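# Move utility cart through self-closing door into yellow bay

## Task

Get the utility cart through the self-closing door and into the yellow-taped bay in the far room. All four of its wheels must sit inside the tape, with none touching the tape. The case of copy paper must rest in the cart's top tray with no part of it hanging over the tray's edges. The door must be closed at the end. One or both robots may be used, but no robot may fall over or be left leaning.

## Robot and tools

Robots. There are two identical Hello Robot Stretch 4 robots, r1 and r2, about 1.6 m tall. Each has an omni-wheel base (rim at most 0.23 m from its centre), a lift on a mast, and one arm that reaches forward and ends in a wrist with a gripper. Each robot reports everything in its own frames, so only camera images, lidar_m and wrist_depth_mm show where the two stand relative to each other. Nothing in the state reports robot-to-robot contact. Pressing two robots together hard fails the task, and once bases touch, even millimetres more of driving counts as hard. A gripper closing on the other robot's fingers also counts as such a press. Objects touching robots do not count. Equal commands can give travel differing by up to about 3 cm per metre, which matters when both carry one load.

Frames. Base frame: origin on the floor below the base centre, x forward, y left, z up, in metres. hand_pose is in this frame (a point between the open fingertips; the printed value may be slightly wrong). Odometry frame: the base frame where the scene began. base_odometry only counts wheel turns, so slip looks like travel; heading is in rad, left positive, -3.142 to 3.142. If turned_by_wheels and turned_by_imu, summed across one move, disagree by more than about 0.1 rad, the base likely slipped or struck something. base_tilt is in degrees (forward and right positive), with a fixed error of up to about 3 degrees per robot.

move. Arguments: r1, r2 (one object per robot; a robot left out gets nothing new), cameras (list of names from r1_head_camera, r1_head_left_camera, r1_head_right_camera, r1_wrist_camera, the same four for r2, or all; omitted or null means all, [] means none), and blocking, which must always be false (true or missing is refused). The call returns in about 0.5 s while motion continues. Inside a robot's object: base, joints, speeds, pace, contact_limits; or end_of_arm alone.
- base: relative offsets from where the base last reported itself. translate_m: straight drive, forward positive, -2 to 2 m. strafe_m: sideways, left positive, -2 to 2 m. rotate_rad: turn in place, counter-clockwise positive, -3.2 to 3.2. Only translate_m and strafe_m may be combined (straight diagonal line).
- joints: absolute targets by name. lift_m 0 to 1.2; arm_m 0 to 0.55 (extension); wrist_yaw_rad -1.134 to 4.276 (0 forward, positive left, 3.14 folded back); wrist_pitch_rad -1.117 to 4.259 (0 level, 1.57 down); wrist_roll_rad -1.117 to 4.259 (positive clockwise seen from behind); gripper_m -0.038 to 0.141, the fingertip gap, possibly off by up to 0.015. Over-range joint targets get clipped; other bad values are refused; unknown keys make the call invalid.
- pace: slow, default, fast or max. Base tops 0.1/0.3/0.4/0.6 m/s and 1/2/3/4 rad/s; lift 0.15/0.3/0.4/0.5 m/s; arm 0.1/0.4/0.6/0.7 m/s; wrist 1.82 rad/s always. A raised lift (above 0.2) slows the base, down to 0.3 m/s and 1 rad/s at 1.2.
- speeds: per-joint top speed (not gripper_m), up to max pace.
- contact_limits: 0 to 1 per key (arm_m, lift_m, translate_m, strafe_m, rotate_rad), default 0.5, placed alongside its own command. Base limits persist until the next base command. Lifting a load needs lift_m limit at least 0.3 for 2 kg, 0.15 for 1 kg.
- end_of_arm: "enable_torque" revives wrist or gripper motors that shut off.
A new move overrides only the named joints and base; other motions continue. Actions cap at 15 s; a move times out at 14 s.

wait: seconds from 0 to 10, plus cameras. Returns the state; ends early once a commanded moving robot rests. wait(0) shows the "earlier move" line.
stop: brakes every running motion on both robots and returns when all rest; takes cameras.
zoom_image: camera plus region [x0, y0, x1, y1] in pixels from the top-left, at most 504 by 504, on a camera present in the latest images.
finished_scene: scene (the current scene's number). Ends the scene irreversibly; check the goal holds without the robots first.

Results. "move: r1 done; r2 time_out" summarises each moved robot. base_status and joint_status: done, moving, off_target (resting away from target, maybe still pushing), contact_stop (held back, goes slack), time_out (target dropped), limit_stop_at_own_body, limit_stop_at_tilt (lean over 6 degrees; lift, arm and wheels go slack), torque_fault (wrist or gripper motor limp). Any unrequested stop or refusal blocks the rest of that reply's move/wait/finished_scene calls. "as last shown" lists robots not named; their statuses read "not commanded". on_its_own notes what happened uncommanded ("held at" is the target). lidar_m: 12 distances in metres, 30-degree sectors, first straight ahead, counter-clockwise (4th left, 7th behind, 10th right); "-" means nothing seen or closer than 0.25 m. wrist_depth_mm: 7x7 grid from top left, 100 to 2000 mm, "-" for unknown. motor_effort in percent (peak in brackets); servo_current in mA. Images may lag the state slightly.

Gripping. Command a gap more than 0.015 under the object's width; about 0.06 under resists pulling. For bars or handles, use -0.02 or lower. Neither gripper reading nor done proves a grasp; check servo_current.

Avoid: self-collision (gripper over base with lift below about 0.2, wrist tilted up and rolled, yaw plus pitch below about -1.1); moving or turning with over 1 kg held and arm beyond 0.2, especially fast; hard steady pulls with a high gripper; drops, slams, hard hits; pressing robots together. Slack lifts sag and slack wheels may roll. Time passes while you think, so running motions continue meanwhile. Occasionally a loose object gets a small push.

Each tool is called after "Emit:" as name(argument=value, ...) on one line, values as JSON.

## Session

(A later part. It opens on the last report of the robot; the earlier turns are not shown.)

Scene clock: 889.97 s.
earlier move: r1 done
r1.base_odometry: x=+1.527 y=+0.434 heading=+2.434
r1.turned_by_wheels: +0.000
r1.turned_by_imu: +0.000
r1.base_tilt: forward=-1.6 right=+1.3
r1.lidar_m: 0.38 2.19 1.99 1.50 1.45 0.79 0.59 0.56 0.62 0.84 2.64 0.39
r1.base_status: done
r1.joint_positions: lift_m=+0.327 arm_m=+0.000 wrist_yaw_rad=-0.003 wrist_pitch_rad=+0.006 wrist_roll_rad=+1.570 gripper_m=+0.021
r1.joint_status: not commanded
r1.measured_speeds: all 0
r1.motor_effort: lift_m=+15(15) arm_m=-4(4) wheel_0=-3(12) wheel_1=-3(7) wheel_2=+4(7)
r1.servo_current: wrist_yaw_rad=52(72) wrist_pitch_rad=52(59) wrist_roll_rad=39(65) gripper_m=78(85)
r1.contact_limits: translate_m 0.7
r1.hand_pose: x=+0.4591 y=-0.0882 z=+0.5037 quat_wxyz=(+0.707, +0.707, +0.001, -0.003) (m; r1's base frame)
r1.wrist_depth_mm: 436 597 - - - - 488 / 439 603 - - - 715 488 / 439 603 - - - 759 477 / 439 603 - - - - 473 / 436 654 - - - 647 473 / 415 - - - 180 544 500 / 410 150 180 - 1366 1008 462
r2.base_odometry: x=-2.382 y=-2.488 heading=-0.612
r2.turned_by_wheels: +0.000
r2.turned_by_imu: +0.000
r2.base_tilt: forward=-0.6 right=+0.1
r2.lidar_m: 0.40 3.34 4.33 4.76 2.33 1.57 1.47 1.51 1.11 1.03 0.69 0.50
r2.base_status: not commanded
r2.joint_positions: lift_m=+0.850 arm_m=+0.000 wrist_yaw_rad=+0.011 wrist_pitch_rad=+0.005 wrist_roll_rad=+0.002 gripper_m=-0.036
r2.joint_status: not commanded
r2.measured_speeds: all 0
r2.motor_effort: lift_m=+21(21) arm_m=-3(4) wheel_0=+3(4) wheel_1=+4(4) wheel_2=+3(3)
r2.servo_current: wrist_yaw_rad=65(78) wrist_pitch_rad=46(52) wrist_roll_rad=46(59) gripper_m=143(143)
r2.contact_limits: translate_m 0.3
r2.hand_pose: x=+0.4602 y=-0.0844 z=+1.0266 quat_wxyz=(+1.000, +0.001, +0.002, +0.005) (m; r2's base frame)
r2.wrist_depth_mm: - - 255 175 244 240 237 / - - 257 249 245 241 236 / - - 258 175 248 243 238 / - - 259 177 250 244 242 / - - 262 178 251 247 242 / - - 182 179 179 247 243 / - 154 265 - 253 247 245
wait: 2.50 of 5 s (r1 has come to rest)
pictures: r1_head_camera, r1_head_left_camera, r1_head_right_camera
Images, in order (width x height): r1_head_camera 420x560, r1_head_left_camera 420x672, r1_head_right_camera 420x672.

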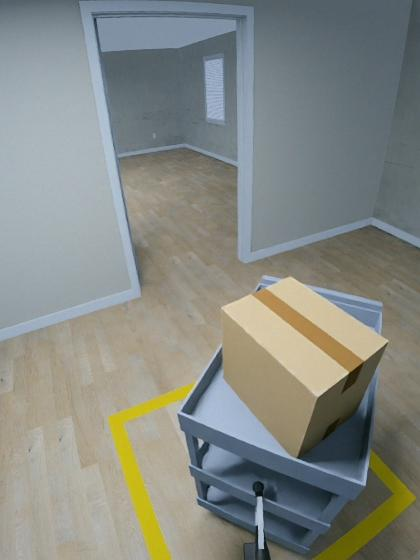

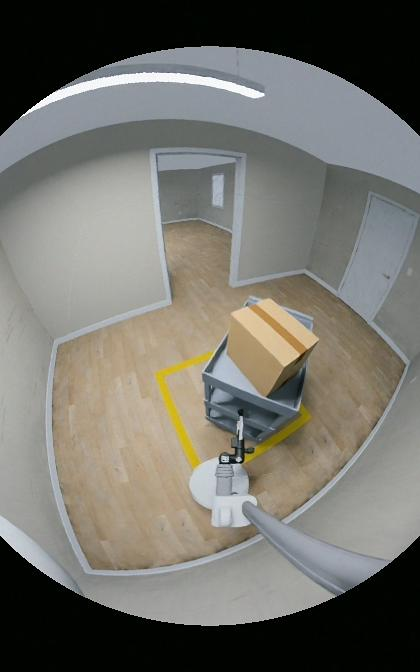

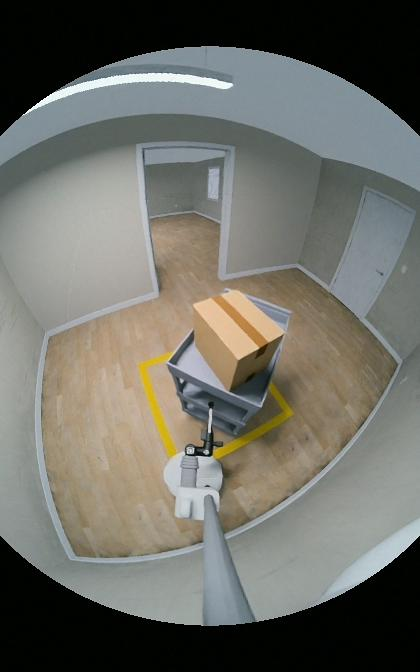

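Emit:
move(r1={"base":{"translate_m":0.07,"strafe_m":0.10},"pace":"slow","contact_limits":{"translate_m":0.7}}, blocking=false, cameras=[])

Emit:
wait(seconds=5, cameras=["r1_head_left_camera","r1_head_camera"])

Emit:
zoom_image(camera="r1_head_left_camera", region=[140, 280, 340, 500])

Scene clock: 909.77 s.
move: r1 moving
r1.base_odometry: x=+1.515 y=+0.431 heading=+2.433
r1.turned_by_wheels: -0.001
r1.turned_by_imu: -0.001
r1.base_tilt: forward=-1.6 right=+1.3
r1.lidar_m: 0.40 2.19 2.02 1.49 1.44 0.83 0.61 0.57 0.59 0.85 2.68 0.39
r1.base_status: translate_m moving; strafe_m moving
r1.joint_positions: lift_m=+0.327 arm_m=+0.000 wrist_yaw_rad=-0.003 wrist_pitch_rad=+0.006 wrist_roll_rad=+1.570 gripper_m=+0.021
r1.joint_status: not commanded
r1.measured_speeds: translate_m=+0.028 strafe_m=+0.040 rotate_rad=-0.005 lift_m=+0.000 arm_m=+0.000 wrist_yaw_rad=-0.001 wrist_pitch_rad=+0.000 wrist_roll_rad=+0.000
r1.motor_effort: lift_m=+15(15) arm_m=-3(4) wheel_0=-6(6) wheel_1=+7(8) wheel_2=-9(9)
r1.servo_current: wrist_yaw_rad=65(65) wrist_pitch_rad=46(52) wrist_roll_rad=52(65) gripper_m=78(85)
r1.contact_limits: translate_m 0.7
r1.hand_pose: x=+0.4590 y=-0.0882 z=+0.5037 quat_wxyz=(+0.707, +0.707, +0.001, -0.003) (m; r1's base frame)
r1.wrist_depth_mm: 418 609 - - - - 492 / 439 609 - - - - 492 / 439 609 - - - 750 473 / 442 603 - - - - 477 / 439 603 - - - 647 473 / 436 - - - 180 544 496 / 407 151 181 - 1366 991 462
r2: as last shown
r2.base_tilt: forward=-0.6 right=+0.0
r2.lidar_m: 0.40 3.33 4.32 4.78 2.28 1.60 1.45 1.50 1.10 1.01 0.68 0.50
r2.motor_effort: lift_m=+21(21) arm_m=-3(4) wheel_0=+3(4) wheel_1=+3(4) wheel_2=+3(3)
r2.servo_current: wrist_yaw_rad=52(72) wrist_pitch_rad=46(46) wrist_roll_rad=46(52) gripper_m=137(137)
r2.contact_limits: translate_m 0.3
r2.wrist_depth_mm: - - 255 175 245 240 236 / - - 256 249 246 242 236 / - - 259 175 249 242 239 / - - 260 177 250 244 240 / - - 262 178 251 245 242 / - - 183 179 180 247 243 / - 154 266 - 253 248 245
pictures: none
No camera images: "cameras" was empty.

Scene clock: 911.77 s.
earlier move: r1 done
r1.base_odometry: x=+1.409 y=+0.403 heading=+2.433
r1.turned_by_wheels: +0.000
r1.turned_by_imu: +0.001
r1.base_tilt: forward=-1.6 right=+1.3
r1.lidar_m: 0.40 2.10 1.95 1.44 1.40 0.94 0.71 0.64 0.72 1.02 3.13 0.34
r1.base_status: done
r1.joint_positions: lift_m=+0.327 arm_m=+0.000 wrist_yaw_rad=-0.004 wrist_pitch_rad=+0.006 wrist_roll_rad=+1.570 gripper_m=+0.021
r1.joint_status: not commanded
r1.measured_speeds: all 0
r1.motor_effort: lift_m=+15(15) arm_m=+4(4) wheel_0=-2(10) wheel_1=+3(8) wheel_2=-6(10)
r1.servo_current: wrist_yaw_rad=52(72) wrist_pitch_rad=39(52) wrist_roll_rad=46(65) gripper_m=78(85)
r1.contact_limits: translate_m 0.7
r1.hand_pose: x=+0.4589 y=-0.0885 z=+0.5037 quat_wxyz=(+0.707, +0.707, +0.001, -0.004) (m; r1's base frame)
r1.wrist_depth_mm: 436 525 114 115 - - 484 / 439 559 - - - - 488 / 439 564 - - - - 473 / 439 609 - - - - 473 / 442 - - - - 654 473 / 415 - - - 179 500 469 / 410 159 181 - 1366 1098 439
r2.base_odometry: x=-2.382 y=-2.488 heading=-0.612
r2.turned_by_wheels: +0.000
r2.turned_by_imu: +0.000
r2.base_tilt: forward=-0.7 right=+0.1
r2.lidar_m: 0.40 3.34 4.34 4.76 2.28 1.58 1.49 1.51 1.09 1.02 0.65 0.49
r2.base_status: not commanded
r2.joint_positions: lift_m=+0.850 arm_m=+0.000 wrist_yaw_rad=+0.011 wrist_pitch_rad=+0.005 wrist_roll_rad=+0.002 gripper_m=-0.036
r2.joint_status: not commanded
r2.measured_speeds: all 0
r2.motor_effort: lift_m=+21(21) arm_m=-4(4) wheel_0=+4(4) wheel_1=+3(4) wheel_2=+3(3)
r2.servo_current: wrist_yaw_rad=59(85) wrist_pitch_rad=46(52) wrist_roll_rad=39(59) gripper_m=137(143)
r2.contact_limits: translate_m 0.3
r2.hand_pose: x=+0.4602 y=-0.0844 z=+1.0266 quat_wxyz=(+1.000, +0.001, +0.002, +0.005) (m; r2's base frame)
r2.wrist_depth_mm: - - 255 176 245 239 237 / - - 257 249 247 241 238 / - - 258 175 247 244 237 / - - 260 178 250 245 241 / - - 263 178 251 246 242 / - - 182 179 179 248 245 / - 154 267 - 253 247 247
wait: 2.00 of 5 s (r1 has come to rest)
pictures: r1_head_camera, r1_head_left_camera
Images, in order (width x height): r1_head_camera 420x560, r1_head_left_camera 420x672.

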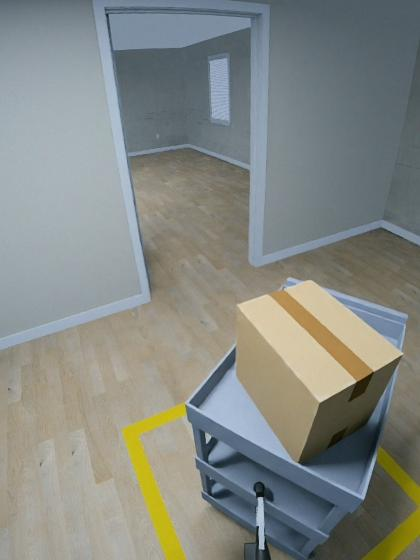

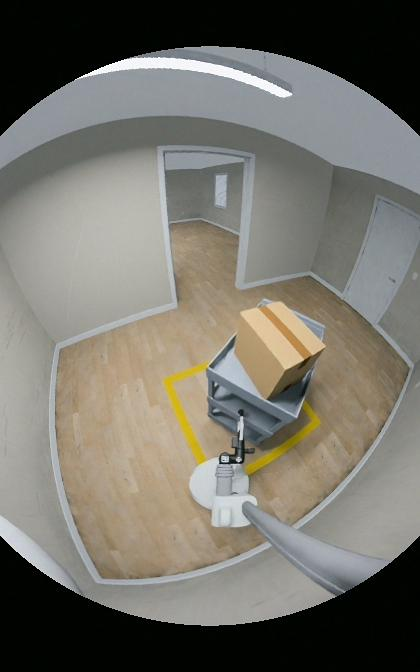

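Scaled by 2.291 from the camera's 420x672 image, which has a finer 600x960 frame.

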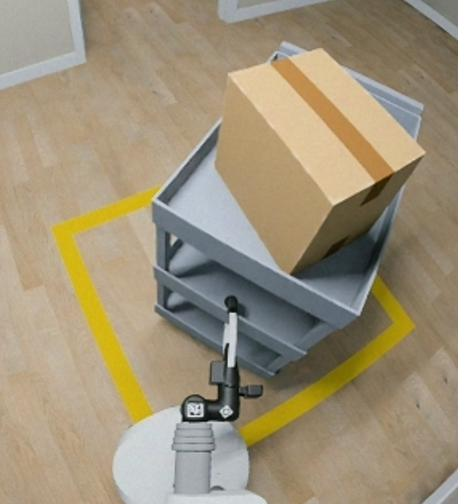

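Emit:
move(r1={"joints":{"gripper_m":0.141}}, blocking=false, cameras=[])

Emit:
wait(seconds=3, cameras=[])

Emit:
move(r1={"base":{"translate_m":-0.22},"pace":"slow"}, blocking=false, cameras=[])

Emit:
wait(seconds=4, cameras=[])

Emit:
move(r1={"base":{"strafe_m":0.7},"joints":{"lift_m":0.3}}, blocking=false, cameras=[])

Emit:
wait(seconds=5, cameras=["r1_head_camera","r1_head_left_camera","r1_head_right_camera"])

Scene clock: 926.40 s.
move: r1 moving
r1.base_odometry: x=+1.409 y=+0.403 heading=+2.433
r1.turned_by_wheels: +0.000
r1.turned_by_imu: +0.000
r1.base_tilt: forward=-1.6 right=+1.3
r1.lidar_m: 0.40 2.08 1.96 1.46 1.39 0.95 0.68 0.68 0.74 1.04 3.12 0.36
r1.base_status: not commanded
r1.joint_positions: lift_m=+0.327 arm_m=+0.000 wrist_yaw_rad=-0.004 wrist_pitch_rad=+0.006 wrist_roll_rad=+1.570 gripper_m=+0.040
r1.joint_status: gripper_m moving
r1.measured_speeds: all 0
r1.motor_effort: lift_m=+15(15) arm_m=+4(4) wheel_0=-2(3) wheel_1=+3(3) wheel_2=-6(6)
r1.servo_current: wrist_yaw_rad=72(72) wrist_pitch_rad=46(52) wrist_roll_rad=39(59) gripper_m=46(72)
r1.contact_limits: translate_m 0.7
r1.hand_pose: x=+0.4589 y=-0.0885 z=+0.5037 quat_wxyz=(+0.707, +0.707, +0.001, -0.004) (m; r1's base frame)
r1.wrist_depth_mm: 433 521 116 116 - - 484 / 436 564 - - - - 492 / 442 564 - - - - 477 / 436 609 - - - - 477 / 442 - - - - 647 473 / 413 - - - 181 517 473 / 410 164 160 - 1336 946 439
r2: as last shown
r2.base_tilt: forward=-0.7 right=+0.0
r2.lidar_m: 0.40 3.34 4.30 4.78 2.31 1.58 1.45 1.51 1.11 1.02 0.70 0.51
r2.motor_effort: lift_m=+21(21) arm_m=-4(4) wheel_0=+4(4) wheel_1=+4(4) wheel_2=+3(3)
r2.servo_current: wrist_yaw_rad=72(78) wrist_pitch_rad=46(52) wrist_roll_rad=46(59) gripper_m=143(143)
r2.contact_limits: translate_m 0.3
r2.wrist_depth_mm: - - 256 176 244 239 236 / - - 257 249 247 242 236 / - - 259 175 248 243 238 / - - 260 177 251 243 241 / - - 263 178 252 246 242 / - - 182 179 179 248 244 / - 154 266 - 253 246 246
pictures: none
No camera images: "cameras" was empty.

Scene clock: 928.07 s.
earlier move: r1 done
r1.base_odometry: x=+1.409 y=+0.403 heading=+2.434
r1.turned_by_wheels: +0.000
r1.turned_by_imu: +0.000
r1.base_tilt: forward=-1.6 right=+1.3
r1.lidar_m: 0.39 2.08 1.94 1.46 1.39 0.94 0.71 0.68 0.72 1.01 3.13 0.37
r1.base_status: not commanded
r1.joint_positions: lift_m=+0.327 arm_m=+0.000 wrist_yaw_rad=-0.003 wrist_pitch_rad=+0.006 wrist_roll_rad=+1.570 gripper_m=+0.141
r1.joint_status: all done
r1.measured_speeds: all 0
r1.motor_effort: lift_m=+15(15) arm_m=+4(4) wheel_0=-2(3) wheel_1=+3(3) wheel_2=-4(6)
r1.servo_current: wrist_yaw_rad=65(72) wrist_pitch_rad=52(52) wrist_roll_rad=39(72) gripper_m=46(98)
r1.contact_limits: translate_m 0.7
r1.hand_pose: x=+0.4590 y=-0.0882 z=+0.5037 quat_wxyz=(+0.707, +0.707, +0.001, -0.003) (m; r1's base frame)
r1.wrist_depth_mm: 442 530 116 116 - - 484 / 439 564 - - - - 488 / 442 564 - - - - 477 / 433 640 - - - - 477 / 430 634 - - - 603 480 / 424 197 - - 186 196 480 / 399 - - 142 1499 1060 433
r2.base_odometry: x=-2.382 y=-2.488 heading=-0.612
r2.turned_by_wheels: +0.000
r2.turned_by_imu: +0.000
r2.base_tilt: forward=-0.7 right=+0.1
r2.lidar_m: 0.42 3.34 4.32 4.76 2.29 1.61 1.46 1.51 1.09 1.03 0.70 0.50
r2.base_status: not commanded
r2.joint_positions: lift_m=+0.850 arm_m=+0.000 wrist_yaw_rad=+0.011 wrist_pitch_rad=+0.005 wrist_roll_rad=+0.002 gripper_m=-0.036
r2.joint_status: not commanded
r2.measured_speeds: all 0
r2.motor_effort: lift_m=+21(21) arm_m=-4(4) wheel_0=+3(4) wheel_1=+3(4) wheel_2=+3(3)
r2.servo_current: wrist_yaw_rad=65(78) wrist_pitch_rad=46(52) wrist_roll_rad=46(65) gripper_m=143(143)
r2.contact_limits: translate_m 0.3
r2.hand_pose: x=+0.4602 y=-0.0844 z=+1.0266 quat_wxyz=(+1.000, +0.001, +0.002, +0.005) (m; r2's base frame)
r2.wrist_depth_mm: - - 257 175 245 239 236 / - - 258 248 246 241 237 / - - 259 175 248 242 238 / - - 260 176 250 244 240 / - - 263 177 252 247 242 / - - 182 179 179 248 244 / - 154 267 - 253 247 244
wait: 1.67 of 3 s (r1 has come to rest)
pictures: none
No camera images: "cameras" was empty.

Scene clock: 928.57 s.
move: r1 moving
r1.base_odometry: x=+1.418 y=+0.395 heading=+2.433
r1.turned_by_wheels: +0.000
r1.turned_by_imu: -0.001
r1.base_tilt: forward=-1.6 right=+1.2
r1.lidar_m: 0.41 2.11 1.91 1.43 1.38 0.92 0.69 0.65 0.73 0.99 3.07 0.39
r1.base_status: translate_m moving
r1.joint_positions: lift_m=+0.327 arm_m=+0.000 wrist_yaw_rad=-0.003 wrist_pitch_rad=+0.006 wrist_roll_rad=+1.570 gripper_m=+0.141
r1.joint_status: not commanded
r1.measured_speeds: translate_m=-0.049 strafe_m=-0.001 rotate_rad=+0.000 lift_m=+0.000 arm_m=+0.000 wrist_yaw_rad=+0.000 wrist_pitch_rad=+0.000 wrist_roll_rad=+0.000
r1.motor_effort: lift_m=+15(15) arm_m=+4(4) wheel_0=-6(6) wheel_1=-5(6) wheel_2=+5(7)
r1.servo_current: wrist_yaw_rad=52(65) wrist_pitch_rad=39(52) wrist_roll_rad=46(65) gripper_m=39(52)
r1.hand_pose: x=+0.4590 y=-0.0882 z=+0.5037 quat_wxyz=(+0.707, +0.707, +0.001, -0.003) (m; r1's base frame)
r1.wrist_depth_mm: 442 615 - - - - 484 / 439 609 - - - - 488 / 439 603 - - - - 473 / 436 634 - - - - 477 / 427 634 - - - 621 480 / 424 196 176 - 186 196 480 / 402 - - 142 1499 1042 436
r2: as last shown
r2.lidar_m: 0.41 3.35 4.31 4.77 2.30 1.57 1.47 1.51 1.12 1.02 0.70 0.51
r2.servo_current: wrist_yaw_rad=72(72) wrist_pitch_rad=39(46) wrist_roll_rad=46(52) gripper_m=137(143)
r2.contact_limits: translate_m 0.3
r2.wrist_depth_mm: - - 256 175 245 241 236 / - - 257 249 247 240 237 / - - 258 175 248 242 239 / - - 260 178 250 245 241 / - - 262 178 251 247 241 / - - 182 179 180 248 244 / - 154 265 - 253 247 245
pictures: none
No camera images: "cameras" was empty.

Scene clock: 931.57 s.
earlier move: r1 done
r1.base_odometry: x=+1.576 y=+0.260 heading=+2.433
r1.turned_by_wheels: +0.000
r1.turned_by_imu: +0.000
r1.base_tilt: forward=-1.6 right=+1.3
r1.lidar_m: 0.61 2.26 1.82 1.34 1.29 0.69 0.49 0.48 0.51 0.75 2.23 0.57
r1.base_status: done
r1.joint_positions: lift_m=+0.327 arm_m=+0.000 wrist_yaw_rad=-0.003 wrist_pitch_rad=+0.006 wrist_roll_rad=+1.570 gripper_m=+0.141
r1.joint_status: not commanded
r1.measured_speeds: all 0
r1.motor_effort: lift_m=+15(15) arm_m=+4(4) wheel_0=-3(7) wheel_1=-2(6) wheel_2=+1(7)
r1.servo_current: wrist_yaw_rad=52(72) wrist_pitch_rad=52(59) wrist_roll_rad=46(65) gripper_m=39(52)
r1.hand_pose: x=+0.4590 y=-0.0882 z=+0.5037 quat_wxyz=(+0.707, +0.707, +0.001, -0.003) (m; r1's base frame)
r1.wrist_depth_mm: 469 564 - 343 1618 306 462 / 306 307 310 - 904 315 455 / 439 597 - - 1921 - 473 / 436 591 - - - - 392 / 427 585 - - - - 418 / 442 210 - - 1808 196 466 / 477 504 - 142 - 539 530
r2.base_odometry: x=-2.382 y=-2.488 heading=-0.612
r2.turned_by_wheels: +0.000
r2.turned_by_imu: +0.000
r2.base_tilt: forward=-0.6 right=+0.0
r2.lidar_m: 0.38 3.34 4.34 4.78 2.30 1.59 1.48 1.51 1.12 1.03 0.72 0.51
r2.base_status: not commanded
r2.joint_positions: lift_m=+0.850 arm_m=+0.000 wrist_yaw_rad=+0.011 wrist_pitch_rad=+0.005 wrist_roll_rad=+0.002 gripper_m=-0.036
r2.joint_status: not commanded
r2.measured_speeds: all 0
r2.motor_effort: lift_m=+21(21) arm_m=-4(4) wheel_0=+4(4) wheel_1=+3(4) wheel_2=+3(3)
r2.servo_current: wrist_yaw_rad=59(78) wrist_pitch_rad=46(46) wrist_roll_rad=46(59) gripper_m=137(143)
r2.contact_limits: translate_m 0.3
r2.hand_pose: x=+0.4602 y=-0.0844 z=+1.0266 quat_wxyz=(+1.000, +0.001, +0.002, +0.005) (m; r2's base frame)
r2.wrist_depth_mm: - - 255 176 245 239 236 / - - 258 249 246 241 237 / - - 258 175 249 242 237 / - - 260 177 249 244 240 / - - 263 178 252 247 242 / - - 182 179 179 248 244 / - 154 265 - 254 247 246
wait: 3.00 of 4 s (r1 has come to rest)
pictures: none
No camera images: "cameras" was empty.

Scene clock: 932.07 s.
move: r1 moving
r1.base_odometry: x=+1.552 y=+0.233 heading=+2.433
r1.turned_by_wheels: +0.000
r1.turned_by_imu: +0.000
r1.base_tilt: forward=-1.6 right=+1.3
r1.lidar_m: 0.62 2.27 1.76 1.31 1.25 0.68 0.53 0.48 0.54 0.76 2.35 0.58
r1.base_status: strafe_m moving
r1.joint_positions: lift_m=+0.302 arm_m=+0.000 wrist_yaw_rad=-0.003 wrist_pitch_rad=+0.006 wrist_roll_rad=+1.570 gripper_m=+0.141
r1.joint_status: lift_m moving
r1.measured_speeds: translate_m=+0.001 strafe_m=+0.141 rotate_rad=-0.007 lift_m=-0.034 arm_m=+0.000 wrist_yaw_rad=+0.000 wrist_pitch_rad=+0.000 wrist_roll_rad=+0.000
r1.motor_effort: lift_m=+12(15) arm_m=+3(4) wheel_0=-11(11) wheel_1=+8(10) wheel_2=+0(2)
r1.servo_current: wrist_yaw_rad=46(59) wrist_pitch_rad=46(52) wrist_roll_rad=33(65) gripper_m=46(46)
r1.hand_pose: x=+0.4590 y=-0.0882 z=+0.4783 quat_wxyz=(+0.707, +0.707, +0.001, -0.003) (m; r1's base frame)
r1.wrist_depth_mm: 307 306 307 310 317 314 319 / 480 621 - - 1756 - 459 / 477 615 - - 1025 - 375 / 473 647 - - - - 404 / 469 640 - - 1921 - 439 / 466 209 - 496 1756 204 496 / 512 153 - 142 - 917 661
r2: as last shown
r2.base_tilt: forward=-0.7 right=+0.0
r2.lidar_m: 0.40 3.35 4.32 4.77 2.28 1.58 1.46 1.52 1.12 1.01 0.68 0.51
r2.motor_effort: lift_m=+21(21) arm_m=-3(4) wheel_0=+3(4) wheel_1=+4(4) wheel_2=+3(3)
r2.servo_current: wrist_yaw_rad=72(72) wrist_pitch_rad=46(46) wrist_roll_rad=46(59) gripper_m=130(143)
r2.contact_limits: translate_m 0.3
r2.wrist_depth_mm: - - 256 175 246 239 236 / - - 257 249 247 242 237 / - - 258 175 249 243 238 / - - 259 176 250 244 241 / - - 263 178 251 247 242 / - - 182 179 179 247 244 / - 154 266 - 253 247 245
pictures: none
No camera images: "cameras" was empty.

Scene clock: 935.23 s.
earlier move: r1 done
r1.base_odometry: x=+1.120 y=-0.271 heading=+2.433
r1.turned_by_wheels: +0.000
r1.turned_by_imu: +0.004
r1.base_tilt: forward=-1.6 right=+1.3
r1.lidar_m: 2.02 1.96 0.98 0.69 0.67 0.69 0.83 0.80 0.86 1.25 0.98 0.94
r1.base_status: done
r1.joint_positions: lift_m=+0.300 arm_m=+0.000 wrist_yaw_rad=-0.003 wrist_pitch_rad=+0.006 wrist_roll_rad=+1.570 gripper_m=+0.141
r1.joint_status: all done
r1.measured_speeds: all 0
r1.motor_effort: lift_m=+13(15) arm_m=+4(4) wheel_0=-3(12) wheel_1=-1(11) wheel_2=+0(2)
r1.servo_current: wrist_yaw_rad=59(65) wrist_pitch_rad=52(59) wrist_roll_rad=39(65) gripper_m=39(52)
r1.hand_pose: x=+0.4590 y=-0.0882 z=+0.4769 quat_wxyz=(+0.707, +0.707, +0.001, -0.003) (m; r1's base frame)
r1.wrist_depth_mm: - - - - 1708 931 668 / - - - - 1808 891 668 / - - - - 1863 1025 668 / - - - - 1863 1042 676 / - - - - 1708 917 683 / - 193 - - 211 196 683 / - - - 142 1537 1008 683
r2.base_odometry: x=-2.382 y=-2.488 heading=-0.612
r2.turned_by_wheels: +0.000
r2.turned_by_imu: +0.000
r2.base_tilt: forward=-0.7 right=+0.0
r2.lidar_m: 0.42 3.36 4.32 4.77 2.32 1.57 1.47 1.49 1.12 1.02 0.69 0.51
r2.base_status: not commanded
r2.joint_positions: lift_m=+0.850 arm_m=+0.000 wrist_yaw_rad=+0.011 wrist_pitch_rad=+0.005 wrist_roll_rad=+0.002 gripper_m=-0.036
r2.joint_status: not commanded
r2.measured_speeds: all 0
r2.motor_effort: lift_m=+21(21) arm_m=-4(4) wheel_0=+4(4) wheel_1=+4(4) wheel_2=+3(3)
r2.servo_current: wrist_yaw_rad=65(78) wrist_pitch_rad=39(52) wrist_roll_rad=39(59) gripper_m=137(150)
r2.contact_limits: translate_m 0.3
r2.hand_pose: x=+0.4602 y=-0.0844 z=+1.0266 quat_wxyz=(+1.000, +0.001, +0.002, +0.005) (m; r2's base frame)
r2.wrist_depth_mm: - - 255 176 245 240 237 / - - 257 249 247 242 237 / - - 259 175 249 242 238 / - - 259 178 249 245 240 / - - 263 178 251 246 242 / - - 182 179 179 247 244 / - 154 266 - 252 247 246
wait: 3.17 of 5 s (r1 has come to rest)
pictures: r1_head_camera, r1_head_left_camera, r1_head_right_camera
Images, in order (width x height): r1_head_camera 420x560, r1_head_left_camera 420x672, r1_head_right_camera 420x672.

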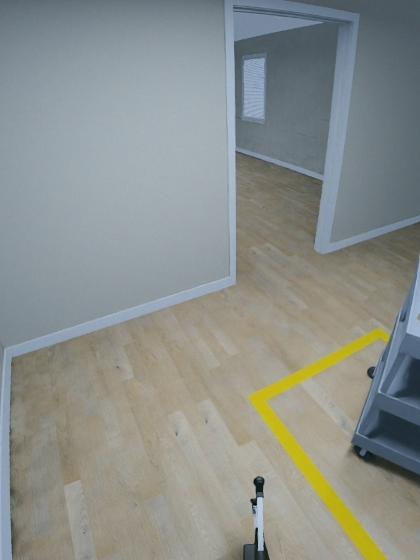

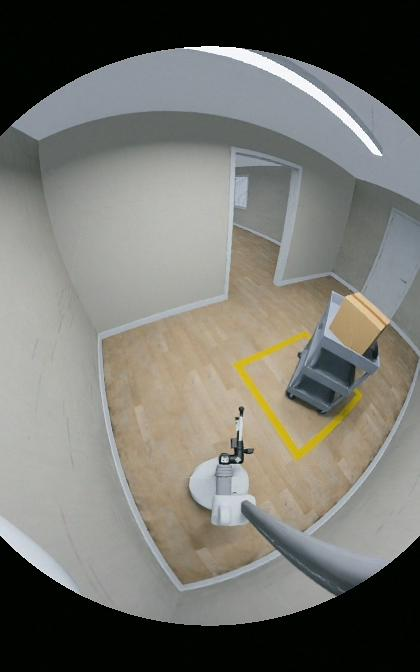

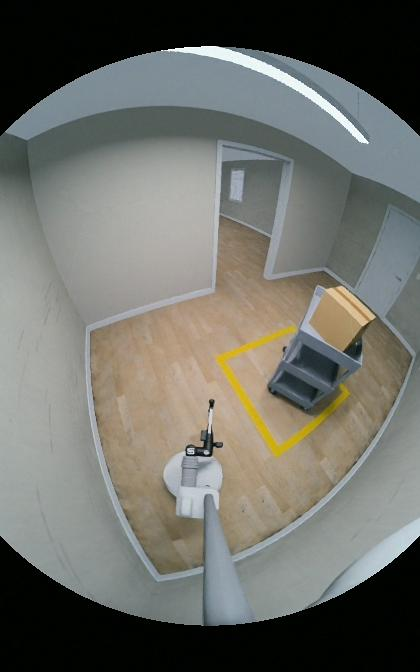

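Emit:
move(r1={"base":{"rotate_rad":-0.6},"joints":{"lift_m":0.25}}, blocking=false, cameras=[])

Emit:
wait(seconds=3, cameras=["r1_head_camera","r1_head_left_camera","r1_wrist_camera"])

Emit:
zoom_image(camera="r1_head_camera", region=[60, 160, 420, 500])

Scene clock: 940.53 s.
move: r1 moving
r1.base_odometry: x=+1.120 y=-0.271 heading=+2.181
r1.turned_by_wheels: -0.252
r1.turned_by_imu: -0.253
r1.base_tilt: forward=-1.6 right=+1.2
r1.lidar_m: 2.24 1.95 1.32 0.77 0.67 0.68 0.83 0.81 0.84 0.97 1.06 0.94
r1.base_status: rotate_rad moving
r1.joint_positions: lift_m=+0.265 arm_m=+0.000 wrist_yaw_rad=-0.002 wrist_pitch_rad=+0.006 wrist_roll_rad=+1.570 gripper_m=+0.141
r1.joint_status: lift_m moving
r1.measured_speeds: translate_m=+0.000 strafe_m=-0.001 rotate_rad=-0.980 lift_m=-0.099 arm_m=+0.000 wrist_yaw_rad=+0.000 wrist_pitch_rad=+0.000 wrist_roll_rad=+0.000
r1.motor_effort: lift_m=+11(14) arm_m=+4(4) wheel_0=+6(10) wheel_1=+5(8) wheel_2=+8(8)
r1.servo_current: wrist_yaw_rad=52(59) wrist_pitch_rad=46(46) wrist_roll_rad=33(59) gripper_m=46(46)
r1.hand_pose: x=+0.4591 y=-0.0881 z=+0.4417 quat_wxyz=(+0.707, +0.707, +0.001, -0.003) (m; r1's base frame)
r1.wrist_depth_mm: 768 - - - 1464 809 615 / - - - - 1661 878 615 / - - - - 1708 891 621 / - - - - 1708 904 634 / - - - - 1756 917 654 / - 197 - - 1397 197 640 / - - - 142 1397 917 640
r2: as last shown
r2.lidar_m: 0.39 3.36 4.33 4.77 2.27 1.59 1.45 1.51 1.11 1.03 0.67 0.49
r2.motor_effort: lift_m=+20(21) arm_m=-4(4) wheel_0=+4(4) wheel_1=+3(4) wheel_2=+3(3)
r2.servo_current: wrist_yaw_rad=52(78) wrist_pitch_rad=46(59) wrist_roll_rad=39(52) gripper_m=137(143)
r2.contact_limits: translate_m 0.3
r2.wrist_depth_mm: - - 256 175 244 240 237 / - - 257 249 246 241 238 / - - 258 175 248 242 239 / - - 262 177 251 244 241 / - - 263 178 251 246 243 / - - 183 179 179 247 244 / - 154 266 - 254 247 244
pictures: none
No camera images: "cameras" was empty.

Scene clock: 941.43 s.
earlier move: r1 done
r1.base_odometry: x=+1.120 y=-0.271 heading=+1.833
r1.turned_by_wheels: -0.348
r1.turned_by_imu: -0.351
r1.base_tilt: forward=-1.6 right=+1.3
r1.lidar_m: 0.94 2.07 1.95 1.03 0.72 0.68 0.69 0.85 0.82 0.85 1.13 0.98
r1.base_status: done
r1.joint_positions: lift_m=+0.251 arm_m=+0.000 wrist_yaw_rad=-0.002 wrist_pitch_rad=+0.006 wrist_roll_rad=+1.570 gripper_m=+0.141
r1.joint_status: all done
r1.measured_speeds: all 0
r1.motor_effort: lift_m=+12(14) arm_m=+4(4) wheel_0=+1(10) wheel_1=+0(9) wheel_2=-1(8)
r1.servo_current: wrist_yaw_rad=52(59) wrist_pitch_rad=46(52) wrist_roll_rad=52(65) gripper_m=46(46)
r1.hand_pose: x=+0.4591 y=-0.0881 z=+0.4270 quat_wxyz=(+0.707, +0.707, +0.001, -0.003) (m; r1's base frame)
r1.wrist_depth_mm: - - - - 1138 788 591 / - - - - 750 854 597 / 788 - - - 750 809 597 / 854 - - - 741 759 603 / - - - - 1255 778 609 / - 210 - - 1499 196 621 / - - - 149 1537 878 615
r2.base_odometry: x=-2.382 y=-2.488 heading=-0.612
r2.turned_by_wheels: +0.000
r2.turned_by_imu: +0.000
r2.base_tilt: forward=-0.6 right=+0.0
r2.lidar_m: 0.40 3.34 4.33 4.77 2.30 1.60 1.46 1.50 1.11 1.04 0.68 0.50
r2.base_status: not commanded
r2.joint_positions: lift_m=+0.850 arm_m=+0.000 wrist_yaw_rad=+0.011 wrist_pitch_rad=+0.005 wrist_roll_rad=+0.002 gripper_m=-0.036
r2.joint_status: not commanded
r2.measured_speeds: all 0
r2.motor_effort: lift_m=+21(21) arm_m=-4(4) wheel_0=+4(4) wheel_1=+4(4) wheel_2=+3(3)
r2.servo_current: wrist_yaw_rad=59(78) wrist_pitch_rad=52(59) wrist_roll_rad=59(59) gripper_m=143(143)
r2.contact_limits: translate_m 0.3
r2.hand_pose: x=+0.4602 y=-0.0844 z=+1.0266 quat_wxyz=(+1.000, +0.001, +0.002, +0.005) (m; r2's base frame)
r2.wrist_depth_mm: - - 256 175 246 240 236 / - - 257 248 246 242 237 / - - 259 175 248 242 239 / - - 262 177 250 244 241 / - - 263 178 251 247 242 / - - 183 178 180 248 243 / - 154 266 - 253 247 245
wait: 0.90 of 3 s (r1 has come to rest)
pictures: r1_head_camera, r1_head_left_camera, r1_wrist_camera
Images, in order (width x height): r1_head_camera 420x560, r1_head_left_camera 420x672, r1_wrist_camera 616x392.

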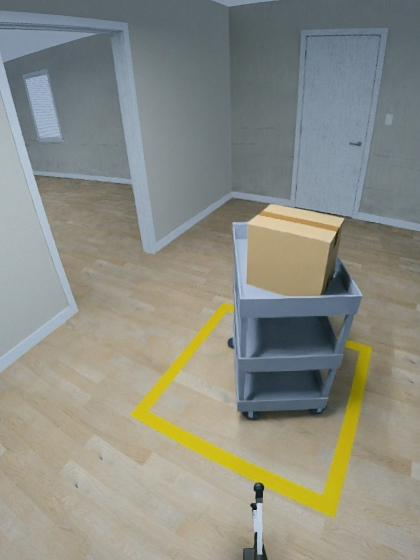

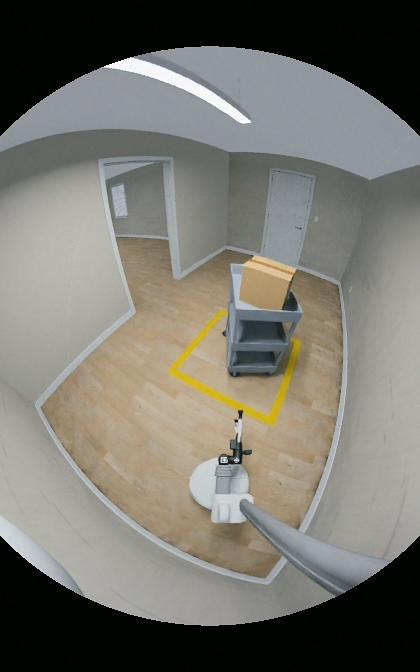

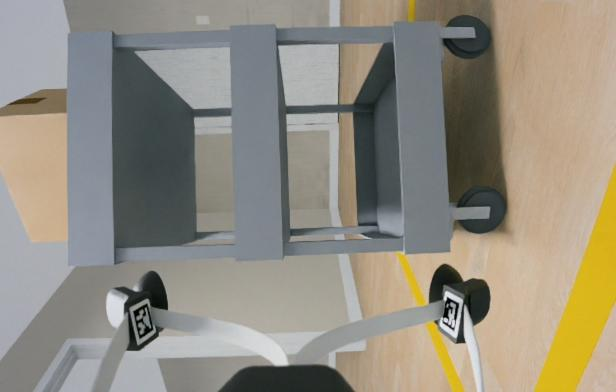

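Scaled by 1.400 from the camera's 420x560 image, which has a finer 600x800 frame.

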